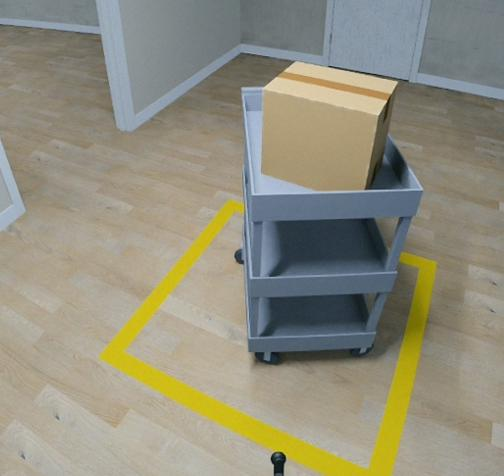

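Emit:
move(r1={"base":{"strafe_m":-0.5},"joints":{"lift_m":0.05}}, blocking=false, cameras=[])

Emit:
wait(seconds=4, cameras=["r1_head_camera","r1_wrist_camera"])

Emit:
zoom_image(camera="r1_head_camera", region=[60, 160, 420, 500])

Scene clock: 950.30 s.
move: r1 moving
r1.base_odometry: x=+1.155 y=-0.262 heading=+1.833
r1.turned_by_wheels: +0.000
r1.turned_by_imu: +0.000
r1.base_tilt: forward=-1.6 right=+1.3
r1.lidar_m: 0.95 2.10 1.99 1.05 0.73 0.68 0.73 0.83 0.78 0.82 1.09 1.00
r1.base_status: strafe_m moving
r1.joint_positions: lift_m=+0.213 arm_m=+0.000 wrist_yaw_rad=-0.002 wrist_pitch_rad=+0.006 wrist_roll_rad=+1.570 gripper_m=+0.141
r1.joint_status: lift_m moving
r1.measured_speeds: translate_m=+0.001 strafe_m=-0.141 rotate_rad=-0.003 lift_m=-0.146 arm_m=+0.000 wrist_yaw_rad=+0.000 wrist_pitch_rad=+0.000 wrist_roll_rad=+0.000
r1.motor_effort: lift_m=+10(14) arm_m=+4(4) wheel_0=+10(11) wheel_1=-9(10) wheel_2=+0(2)
r1.servo_current: wrist_yaw_rad=52(65) wrist_pitch_rad=52(52) wrist_roll_rad=46(59) gripper_m=46(46)
r1.hand_pose: x=+0.4591 y=-0.0881 z=+0.3890 quat_wxyz=(+0.707, +0.707, +0.001, -0.003) (m; r1's base frame)
r1.wrist_depth_mm: - - - - 1138 759 539 / - - - - 750 788 554 / 778 - - - 750 788 554 / 831 - - - 750 759 559 / 904 - - - 741 750 569 / - 209 - - 1229 197 564 / - - - 149 1397 820 564
r2: as last shown
r2.base_tilt: forward=-0.7 right=+0.1
r2.lidar_m: 0.39 3.32 4.34 4.75 2.32 1.60 1.47 1.49 1.12 1.03 0.67 0.50
r2.motor_effort: lift_m=+21(21) arm_m=-4(4) wheel_0=+4(4) wheel_1=+3(4) wheel_2=+3(3)
r2.servo_current: wrist_yaw_rad=78(78) wrist_pitch_rad=39(52) wrist_roll_rad=39(59) gripper_m=137(143)
r2.contact_limits: translate_m 0.3
r2.wrist_depth_mm: - - 256 175 246 240 236 / - - 257 248 247 241 236 / - - 259 174 249 243 238 / - - 260 177 249 244 240 / - - 262 178 251 246 243 / - - 182 179 179 248 244 / - 154 266 - 254 247 244
pictures: none
No camera images: "cameras" was empty.

Scene clock: 952.80 s.
earlier move: r1 limit_stop_at_own_body
r1.base_odometry: x=+1.603 y=-0.142 heading=+1.833
r1.turned_by_wheels: +0.000
r1.turned_by_imu: -0.003
r1.base_tilt: forward=-1.6 right=+1.2
r1.lidar_m: 0.94 0.99 2.38 1.34 0.97 0.90 0.59 0.39 0.38 0.38 0.52 1.35
r1.base_status: done
r1.joint_positions: lift_m=+0.068 arm_m=+0.000 wrist_yaw_rad=-0.002 wrist_pitch_rad=+0.005 wrist_roll_rad=+1.570 gripper_m=+0.141
r1.joint_status: lift_m limit_stop_at_own_body (moved -0.182 of -0.201)
r1.measured_speeds: all 0
r1.on_its_own: lift_m is slack since a limit_stop_at_own_body (your +0.050 is given up); arm_m is slack since a limit_stop_at_own_body
r1.motor_effort: lift_m=+19(19) arm_m=+4(4) wheel_0=+0(11) wheel_1=-1(11) wheel_2=-1(2)
r1.servo_current: wrist_yaw_rad=65(65) wrist_pitch_rad=46(59) wrist_roll_rad=39(65) gripper_m=39(46)
r1.hand_pose: x=+0.4591 y=-0.0881 z=+0.2449 quat_wxyz=(+0.707, +0.707, +0.001, -0.003) (m; r1's base frame)
r1.wrist_depth_mm: - - - - 878 477 347 / - - - - 904 480 351 / - - - - 917 488 357 / - - - - 1060 488 359 / - - - - 798 496 359 / - 193 732 723 741 204 368 / - 154 - 142 778 535 364
r2.base_odometry: x=-2.382 y=-2.488 heading=-0.612
r2.turned_by_wheels: +0.000
r2.turned_by_imu: +0.000
r2.base_tilt: forward=-0.6 right=+0.0
r2.lidar_m: 0.41 3.34 4.32 4.78 2.32 1.60 1.47 1.51 1.10 1.01 0.68 0.51
r2.base_status: not commanded
r2.joint_positions: lift_m=+0.850 arm_m=+0.000 wrist_yaw_rad=+0.011 wrist_pitch_rad=+0.005 wrist_roll_rad=+0.002 gripper_m=-0.036
r2.joint_status: not commanded
r2.measured_speeds: all 0
r2.motor_effort: lift_m=+21(21) arm_m=-4(4) wheel_0=+4(4) wheel_1=+3(4) wheel_2=+3(3)
r2.servo_current: wrist_yaw_rad=78(85) wrist_pitch_rad=46(52) wrist_roll_rad=52(59) gripper_m=143(150)
r2.contact_limits: translate_m 0.3
r2.hand_pose: x=+0.4602 y=-0.0844 z=+1.0266 quat_wxyz=(+1.000, +0.001, +0.002, +0.005) (m; r2's base frame)
r2.wrist_depth_mm: - - 255 176 245 239 236 / - - 258 248 246 240 236 / - - 259 175 248 242 240 / - - 259 177 250 243 240 / - - 262 178 251 247 243 / - - 182 179 179 247 244 / - 154 266 - 253 247 245
wait: 2.50 of 4 s (r1 has come to rest)
pictures: r1_head_camera, r1_wrist_camera
Images, in order (width x height): r1_head_camera 420x560, r1_wrist_camera 616x392.

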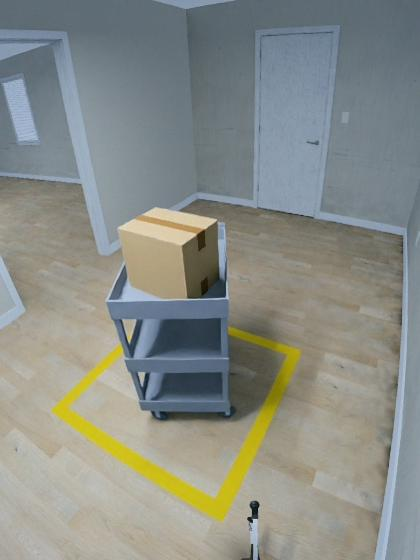

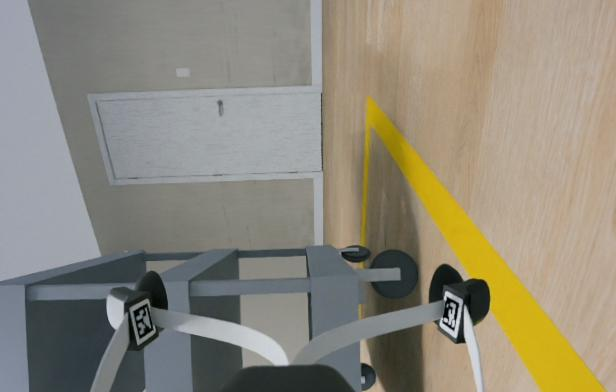

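Scaled by 1.400 from the camera's 420x560 image, which has a finer 600x800 frame.

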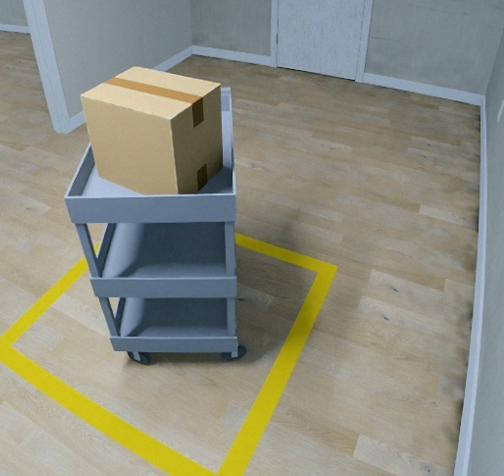

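Emit:
zoom_image(camera="r1_wrist_camera", region=[310, 80, 450, 390])

Scaled by 1.626.

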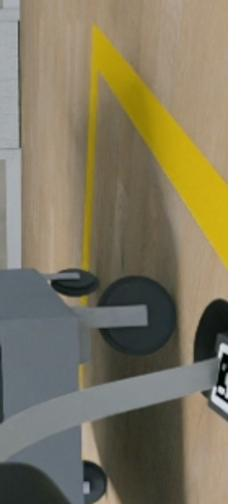

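Emit:
move(r1={"base":{"strafe_m":0.34},"joints":{"lift_m":0.327}}, blocking=false, cameras=[])

Emit:
wait(seconds=3, cameras=[])

Emit:
move(r1={"base":{"translate_m":0.25}}, blocking=false, cameras=[])

Emit:
wait(seconds=3, cameras=["r1_head_camera","r1_wrist_camera"])

Scene clock: 998.93 s.
move: r1 moving
r1.base_odometry: x=+1.568 y=-0.151 heading=+1.833
r1.turned_by_wheels: +0.000
r1.turned_by_imu: +0.000
r1.base_tilt: forward=-1.6 right=+1.3
r1.lidar_m: 0.92 0.99 2.35 1.38 0.94 0.89 0.61 0.43 0.41 0.42 0.58 1.45
r1.base_status: strafe_m moving
r1.joint_positions: lift_m=+0.106 arm_m=+0.000 wrist_yaw_rad=-0.002 wrist_pitch_rad=+0.005 wrist_roll_rad=+1.570 gripper_m=+0.141
r1.joint_status: lift_m moving
r1.measured_speeds: translate_m=+0.001 strafe_m=+0.140 rotate_rad=-0.006 lift_m=+0.146 arm_m=+0.000 wrist_yaw_rad=+0.000 wrist_pitch_rad=+0.000 wrist_roll_rad=+0.000
r1.on_its_own: arm_m is slack since a limit_stop_at_own_body
r1.motor_effort: lift_m=+27(28) arm_m=+4(4) wheel_0=-11(11) wheel_1=+7(10) wheel_2=+0(1)
r1.servo_current: wrist_yaw_rad=52(59) wrist_pitch_rad=46(52) wrist_roll_rad=46(52) gripper_m=46(52)
r1.hand_pose: x=+0.4591 y=-0.0881 z=+0.2823 quat_wxyz=(+0.707, +0.707, +0.001, -0.003) (m; r1's base frame)
r1.wrist_depth_mm: - - - - 1008 544 399 / - - - - 1025 549 404 / - - - - 1255 559 392 / - - - - 1098 564 394 / - - - - 788 564 397 / - 193 184 - 741 204 399 / - 177 - 142 904 627 421
r2: as last shown
r2.base_tilt: forward=-0.6 right=+0.1
r2.lidar_m: 0.39 3.34 4.34 4.77 2.27 1.57 1.46 1.52 1.10 1.03 0.69 0.51
r2.servo_current: wrist_yaw_rad=65(78) wrist_pitch_rad=46(46) wrist_roll_rad=52(52) gripper_m=143(143)
r2.contact_limits: translate_m 0.3
r2.wrist_depth_mm: - - 256 176 244 239 236 / - - 257 250 246 241 237 / - - 258 175 246 242 239 / - - 259 178 249 243 241 / - - 262 178 251 245 242 / - - 182 179 179 247 243 / - 154 267 - 253 248 245
pictures: none
No camera images: "cameras" was empty.

Scene clock: 1000.90 s.
earlier move: r1 done
r1.base_odometry: x=+1.275 y=-0.230 heading=+1.833
r1.turned_by_wheels: +0.000
r1.turned_by_imu: +0.002
r1.base_tilt: forward=-1.6 right=+1.3
r1.lidar_m: 0.94 2.20 2.09 1.11 0.80 0.75 0.77 0.71 0.67 0.71 0.94 0.97
r1.base_status: done
r1.joint_positions: lift_m=+0.326 arm_m=+0.000 wrist_yaw_rad=-0.002 wrist_pitch_rad=+0.005 wrist_roll_rad=+1.570 gripper_m=+0.141
r1.joint_status: all done
r1.measured_speeds: all 0
r1.on_its_own: arm_m is slack since a limit_stop_at_own_body
r1.motor_effort: lift_m=+25(28) arm_m=+4(4) wheel_0=+0(11) wheel_1=+0(11) wheel_2=-1(2)
r1.servo_current: wrist_yaw_rad=59(65) wrist_pitch_rad=46(59) wrist_roll_rad=46(65) gripper_m=39(52)
r1.hand_pose: x=+0.4591 y=-0.0881 z=+0.5032 quat_wxyz=(+0.707, +0.707, +0.001, -0.003) (m; r1's base frame)
r1.wrist_depth_mm: - - - - 1863 991 661 / - - - - 1863 946 707 / - - - - - 750 707 / 788 - - - - 741 723 / 854 842 - - - 750 723 / - 198 - - 211 196 732 / - - - 149 1618 1060 723
r2.base_odometry: x=-2.382 y=-2.488 heading=-0.612
r2.turned_by_wheels: +0.000
r2.turned_by_imu: +0.000
r2.base_tilt: forward=-0.6 right=+0.1
r2.lidar_m: 0.41 3.36 4.33 4.77 2.26 1.59 1.47 1.53 1.09 1.03 0.69 0.49
r2.base_status: not commanded
r2.joint_positions: lift_m=+0.850 arm_m=+0.000 wrist_yaw_rad=+0.011 wrist_pitch_rad=+0.005 wrist_roll_rad=+0.002 gripper_m=-0.036
r2.joint_status: not commanded
r2.measured_speeds: all 0
r2.motor_effort: lift_m=+21(21) arm_m=-4(4) wheel_0=+4(4) wheel_1=+4(4) wheel_2=+3(3)
r2.servo_current: wrist_yaw_rad=72(78) wrist_pitch_rad=46(52) wrist_roll_rad=39(59) gripper_m=137(150)
r2.contact_limits: translate_m 0.3
r2.hand_pose: x=+0.4602 y=-0.0844 z=+1.0266 quat_wxyz=(+1.000, +0.001, +0.002, +0.005) (m; r2's base frame)
r2.wrist_depth_mm: - - 255 176 245 240 236 / - - 257 249 247 241 237 / - - 259 175 249 243 239 / - - 260 177 250 244 241 / - - 263 178 252 246 242 / - - 182 179 180 246 243 / - 154 266 - 252 248 245
wait: 1.97 of 3 s (r1 has come to rest)
pictures: none
No camera images: "cameras" was empty.

Scene clock: 1001.40 s.
move: r1 moving
r1.base_odometry: x=+1.267 y=-0.199 heading=+1.833
r1.turned_by_wheels: +0.000
r1.turned_by_imu: +0.000
r1.base_tilt: forward=-1.6 right=+1.3
r1.lidar_m: 0.91 2.19 2.07 1.17 0.84 0.78 0.81 0.73 0.70 0.72 0.96 0.95
r1.base_status: translate_m moving
r1.joint_positions: lift_m=+0.326 arm_m=+0.000 wrist_yaw_rad=-0.002 wrist_pitch_rad=+0.005 wrist_roll_rad=+1.570 gripper_m=+0.141
r1.joint_status: not commanded
r1.measured_speeds: translate_m=+0.121 strafe_m=+0.000 rotate_rad=+0.001 lift_m=+0.000 arm_m=+0.000 wrist_yaw_rad=+0.000 wrist_pitch_rad=+0.000 wrist_roll_rad=+0.000
r1.on_its_own: arm_m is slack since a limit_stop_at_own_body
r1.motor_effort: lift_m=+25(25) arm_m=+4(4) wheel_0=+9(9) wheel_1=+6(6) wheel_2=-9(9)
r1.servo_current: wrist_yaw_rad=46(72) wrist_pitch_rad=46(52) wrist_roll_rad=46(65) gripper_m=46(46)
r1.hand_pose: x=+0.4591 y=-0.0881 z=+0.5032 quat_wxyz=(+0.707, +0.707, +0.001, -0.003) (m; r1's base frame)
r1.wrist_depth_mm: - - - - 1808 991 699 / - - - - 1921 866 707 / - - - - - 732 715 / 759 - - - - 723 715 / 809 - - - - 715 723 / - 196 - - 1808 197 732 / - - - 149 1661 1042 723
r2: as last shown
r2.base_tilt: forward=-0.6 right=+0.0
r2.lidar_m: 0.41 3.35 4.32 4.76 2.31 1.56 1.47 1.51 1.11 1.03 0.71 0.49
r2.motor_effort: lift_m=+21(21) arm_m=-4(4) wheel_0=+3(4) wheel_1=+3(4) wheel_2=+3(3)
r2.servo_current: wrist_yaw_rad=65(78) wrist_pitch_rad=39(46) wrist_roll_rad=52(65) gripper_m=143(143)
r2.contact_limits: translate_m 0.3
r2.wrist_depth_mm: - - 255 175 245 239 236 / - - 257 249 246 241 236 / - - 259 174 249 243 239 / - - 260 177 250 244 241 / - - 263 178 251 246 242 / - - 183 179 179 248 242 / - 154 267 - 254 247 245
pictures: none
No camera images: "cameras" was empty.

Scene clock: 1003.20 s.
earlier move: r1 done
r1.base_odometry: x=+1.210 y=+0.012 heading=+1.833
r1.turned_by_wheels: +0.000
r1.turned_by_imu: +0.000
r1.base_tilt: forward=-1.6 right=+1.3
r1.lidar_m: 0.69 2.11 1.98 1.43 1.04 0.97 1.00 0.84 0.78 0.83 1.10 0.72
r1.base_status: done
r1.joint_positions: lift_m=+0.327 arm_m=+0.000 wrist_yaw_rad=-0.002 wrist_pitch_rad=+0.005 wrist_roll_rad=+1.570 gripper_m=+0.141
r1.joint_status: not commanded
r1.measured_speeds: all 0
r1.on_its_own: arm_m is slack since a limit_stop_at_own_body
r1.motor_effort: lift_m=+25(25) arm_m=+4(4) wheel_0=+1(9) wheel_1=+1(8) wheel_2=+1(10)
r1.servo_current: wrist_yaw_rad=46(72) wrist_pitch_rad=39(59) wrist_roll_rad=59(65) gripper_m=39(46)
r1.hand_pose: x=+0.4591 y=-0.0881 z=+0.5032 quat_wxyz=(+0.707, +0.707, +0.001, -0.003) (m; r1's base frame)
r1.wrist_depth_mm: - - - - 1661 931 699 / 488 530 - 500 1537 500 504 / 484 603 - - - 500 500 / 484 591 - - - 496 496 / 480 591 - - - - 500 / 484 210 - - 211 196 496 / 477 504 - 143 1808 603 496
r2.base_odometry: x=-2.382 y=-2.488 heading=-0.612
r2.turned_by_wheels: +0.000
r2.turned_by_imu: +0.000
r2.base_tilt: forward=-0.6 right=+0.0
r2.lidar_m: 0.40 3.34 4.36 4.78 2.30 1.60 1.46 1.50 1.12 1.03 0.67 0.50
r2.base_status: not commanded
r2.joint_positions: lift_m=+0.850 arm_m=+0.000 wrist_yaw_rad=+0.011 wrist_pitch_rad=+0.005 wrist_roll_rad=+0.002 gripper_m=-0.036
r2.joint_status: not commanded
r2.measured_speeds: all 0
r2.motor_effort: lift_m=+21(21) arm_m=-4(4) wheel_0=+3(4) wheel_1=+4(4) wheel_2=+3(3)
r2.servo_current: wrist_yaw_rad=65(78) wrist_pitch_rad=39(52) wrist_roll_rad=39(65) gripper_m=137(150)
r2.contact_limits: translate_m 0.3
r2.hand_pose: x=+0.4602 y=-0.0844 z=+1.0266 quat_wxyz=(+1.000, +0.001, +0.002, +0.005) (m; r2's base frame)
r2.wrist_depth_mm: - - 256 176 245 240 236 / - - 256 249 246 241 237 / - - 258 175 248 243 238 / - - 262 177 250 245 240 / - - 262 177 251 246 243 / - - 183 179 179 246 244 / - 154 266 - 252 248 244
wait: 1.80 of 3 s (r1 has come to rest)
pictures: r1_head_camera, r1_wrist_camera
Images, in order (width x height): r1_head_camera 420x560, r1_wrist_camera 616x392.

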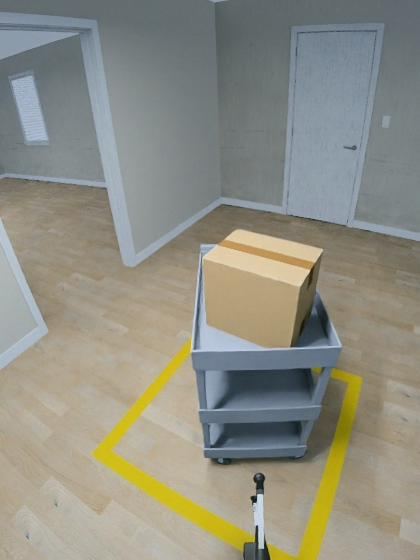

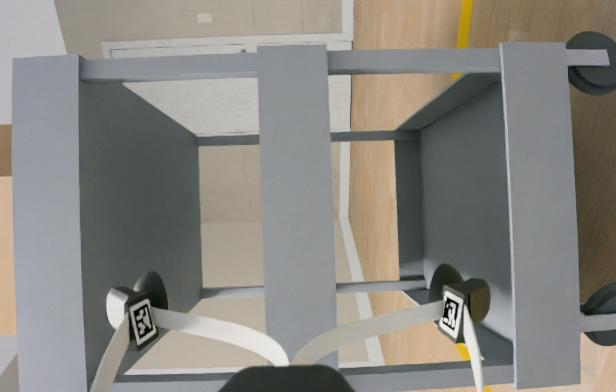

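Emit:
move(r1={"base":{"translate_m":0.335,"strafe_m":0.02},"joints":{"arm_m":0.0},"pace":"slow","contact_limits":{"translate_m":0.2}}, blocking=false, cameras=[])

Emit:
wait(seconds=6, cameras=[])

Emit:
wait(seconds=4, cameras=["r1_wrist_camera"])

Scene clock: 1012.57 s.
move: r1 moving
r1.base_odometry: x=+1.206 y=+0.024 heading=+1.833
r1.turned_by_wheels: +0.000
r1.turned_by_imu: +0.000
r1.base_tilt: forward=-1.6 right=+1.3
r1.lidar_m: 0.67 2.10 1.96 1.48 1.03 0.97 1.03 0.82 0.79 0.81 1.13 0.71
r1.base_status: translate_m moving; strafe_m moving
r1.joint_positions: lift_m=+0.327 arm_m=+0.000 wrist_yaw_rad=-0.002 wrist_pitch_rad=+0.005 wrist_roll_rad=+1.570 gripper_m=+0.141
r1.joint_status: all done
r1.measured_speeds: translate_m=+0.048 strafe_m=+0.003 rotate_rad=+0.001 lift_m=+0.000 arm_m=+0.000 wrist_yaw_rad=+0.000 wrist_pitch_rad=+0.000 wrist_roll_rad=+0.000
r1.motor_effort: lift_m=+25(25) arm_m=+4(4) wheel_0=+4(6) wheel_1=+6(6) wheel_2=-6(6)
r1.servo_current: wrist_yaw_rad=59(72) wrist_pitch_rad=46(52) wrist_roll_rad=59(72) gripper_m=46(46)
r1.contact_limits: translate_m 0.2
r1.hand_pose: x=+0.4591 y=-0.0881 z=+0.5032 quat_wxyz=(+0.707, +0.707, +0.001, -0.003) (m; r1's base frame)
r1.wrist_depth_mm: - - - - 1661 931 634 / 477 525 - 488 1708 496 492 / 473 603 - - - - 484 / 473 603 - - - - 488 / 473 580 - - - - 484 / 473 210 - - 212 196 488 / 469 569 - 143 1808 512 480
r2: as last shown
r2.base_tilt: forward=-0.7 right=+0.1
r2.lidar_m: 0.41 3.33 4.34 4.76 2.27 1.57 1.47 1.50 1.09 1.01 0.69 0.48
r2.motor_effort: lift_m=+21(21) arm_m=-4(4) wheel_0=+4(4) wheel_1=+3(4) wheel_2=+3(3)
r2.servo_current: wrist_yaw_rad=65(78) wrist_pitch_rad=39(46) wrist_roll_rad=52(59) gripper_m=137(143)
r2.contact_limits: translate_m 0.3
r2.wrist_depth_mm: - - 255 176 244 240 236 / - - 257 249 246 242 237 / - - 258 175 248 243 239 / - - 260 177 250 244 241 / - - 263 178 252 245 242 / - - 182 179 179 247 243 / - 154 266 - 253 247 245
pictures: none
No camera images: "cameras" was empty.

Scene clock: 1016.70 s.
earlier move: r1 done
r1.base_odometry: x=+1.104 y=+0.330 heading=+1.833
r1.turned_by_wheels: +0.000
r1.turned_by_imu: +0.000
r1.base_tilt: forward=-1.6 right=+1.2
r1.lidar_m: 0.38 1.91 1.81 1.88 1.34 1.24 1.31 1.02 0.95 0.98 1.35 0.40
r1.base_status: done
r1.joint_positions: lift_m=+0.327 arm_m=+0.000 wrist_yaw_rad=-0.002 wrist_pitch_rad=+0.005 wrist_roll_rad=+1.570 gripper_m=+0.141
r1.joint_status: all done
r1.measured_speeds: all 0
r1.motor_effort: lift_m=+25(25) arm_m=+4(4) wheel_0=+4(7) wheel_1=+3(7) wheel_2=-4(7)
r1.servo_current: wrist_yaw_rad=59(72) wrist_pitch_rad=46(59) wrist_roll_rad=39(72) gripper_m=46(52)
r1.contact_limits: translate_m 0.2
r1.hand_pose: x=+0.4591 y=-0.0881 z=+0.5032 quat_wxyz=(+0.707, +0.707, +0.001, -0.003) (m; r1's base frame)
r1.wrist_depth_mm: 418 - - - - 1138 466 / 445 707 - - - - 488 / 439 603 - - - 788 473 / 436 647 - - - 788 473 / 433 591 - - - 778 480 / 427 191 - - - 190 484 / 418 615 - 139 - 1138 484
r2.base_odometry: x=-2.382 y=-2.488 heading=-0.612
r2.turned_by_wheels: +0.000
r2.turned_by_imu: +0.001
r2.base_tilt: forward=-0.7 right=+0.1
r2.lidar_m: 0.39 3.34 4.32 4.76 2.30 1.56 1.45 1.51 1.12 1.03 0.70 0.51
r2.base_status: not commanded
r2.joint_positions: lift_m=+0.850 arm_m=+0.000 wrist_yaw_rad=+0.011 wrist_pitch_rad=+0.005 wrist_roll_rad=+0.002 gripper_m=-0.036
r2.joint_status: not commanded
r2.measured_speeds: all 0
r2.motor_effort: lift_m=+21(21) arm_m=-4(4) wheel_0=+4(4) wheel_1=+4(4) wheel_2=+3(3)
r2.servo_current: wrist_yaw_rad=65(85) wrist_pitch_rad=46(52) wrist_roll_rad=46(65) gripper_m=137(150)
r2.contact_limits: translate_m 0.3
r2.hand_pose: x=+0.4602 y=-0.0844 z=+1.0266 quat_wxyz=(+1.000, +0.001, +0.002, +0.005) (m; r2's base frame)
r2.wrist_depth_mm: - - 256 175 245 239 236 / - - 257 247 247 241 237 / - - 257 175 247 242 238 / - - 262 177 250 245 241 / - - 263 178 251 246 242 / - - 182 179 179 247 244 / - 154 267 - 253 247 245
wait: 4.13 of 6 s (r1 has come to rest)
pictures: none
No camera images: "cameras" was empty.

Scene clock: 1020.70 s.
r1.base_odometry: x=+1.104 y=+0.330 heading=+1.833
r1.turned_by_wheels: +0.000
r1.turned_by_imu: +0.000
r1.base_tilt: forward=-1.6 right=+1.3
r1.lidar_m: 0.37 1.90 1.81 1.85 1.32 1.25 1.31 1.05 0.95 1.00 1.36 0.40
r1.base_status: done
r1.joint_positions: lift_m=+0.327 arm_m=+0.000 wrist_yaw_rad=-0.002 wrist_pitch_rad=+0.005 wrist_roll_rad=+1.570 gripper_m=+0.141
r1.joint_status: all done
r1.measured_speeds: all 0
r1.motor_effort: lift_m=+25(25) arm_m=+4(4) wheel_0=+4(7) wheel_1=+3(7) wheel_2=-4(7)
r1.servo_current: wrist_yaw_rad=33(72) wrist_pitch_rad=46(59) wrist_roll_rad=59(72) gripper_m=46(52)
r1.contact_limits: translate_m 0.2
r1.hand_pose: x=+0.4591 y=-0.0881 z=+0.5032 quat_wxyz=(+0.707, +0.707, +0.001, -0.003) (m; r1's base frame)
r1.wrist_depth_mm: 418 - - - - 1138 462 / 442 707 - - - - 492 / 439 603 - - - 788 473 / 436 647 - - - 778 480 / 436 591 - - - 778 484 / 421 191 - - - 190 484 / 418 609 - 139 - 1118 480
r2.base_odometry: x=-2.382 y=-2.488 heading=-0.612
r2.turned_by_wheels: +0.000
r2.turned_by_imu: +0.001
r2.base_tilt: forward=-0.6 right=+0.0
r2.lidar_m: 0.40 3.37 4.34 4.75 2.28 1.58 1.48 1.51 1.10 1.02 0.69 0.50
r2.base_status: not commanded
r2.joint_positions: lift_m=+0.850 arm_m=+0.000 wrist_yaw_rad=+0.011 wrist_pitch_rad=+0.005 wrist_roll_rad=+0.002 gripper_m=-0.036
r2.joint_status: not commanded
r2.measured_speeds: all 0
r2.motor_effort: lift_m=+21(21) arm_m=-4(4) wheel_0=+3(4) wheel_1=+3(4) wheel_2=+3(3)
r2.servo_current: wrist_yaw_rad=59(85) wrist_pitch_rad=46(52) wrist_roll_rad=46(65) gripper_m=137(150)
r2.contact_limits: translate_m 0.3
r2.hand_pose: x=+0.4602 y=-0.0844 z=+1.0266 quat_wxyz=(+1.000, +0.001, +0.002, +0.005) (m; r2's base frame)
r2.wrist_depth_mm: - - 255 176 244 240 235 / - - 258 249 246 241 236 / - - 258 175 248 243 239 / - - 262 177 249 244 241 / - - 262 178 251 247 241 / - - 183 179 179 248 244 / - 154 266 - 252 247 246
wait: 4.00 s; at rest by 0.27 s
pictures: r1_wrist_camera
Images, in order (width x height): r1_wrist_camera 616x392.

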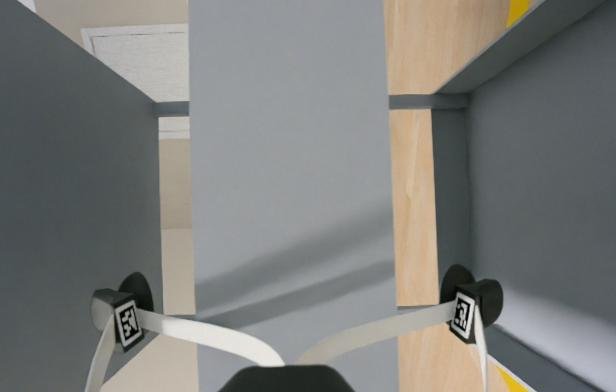

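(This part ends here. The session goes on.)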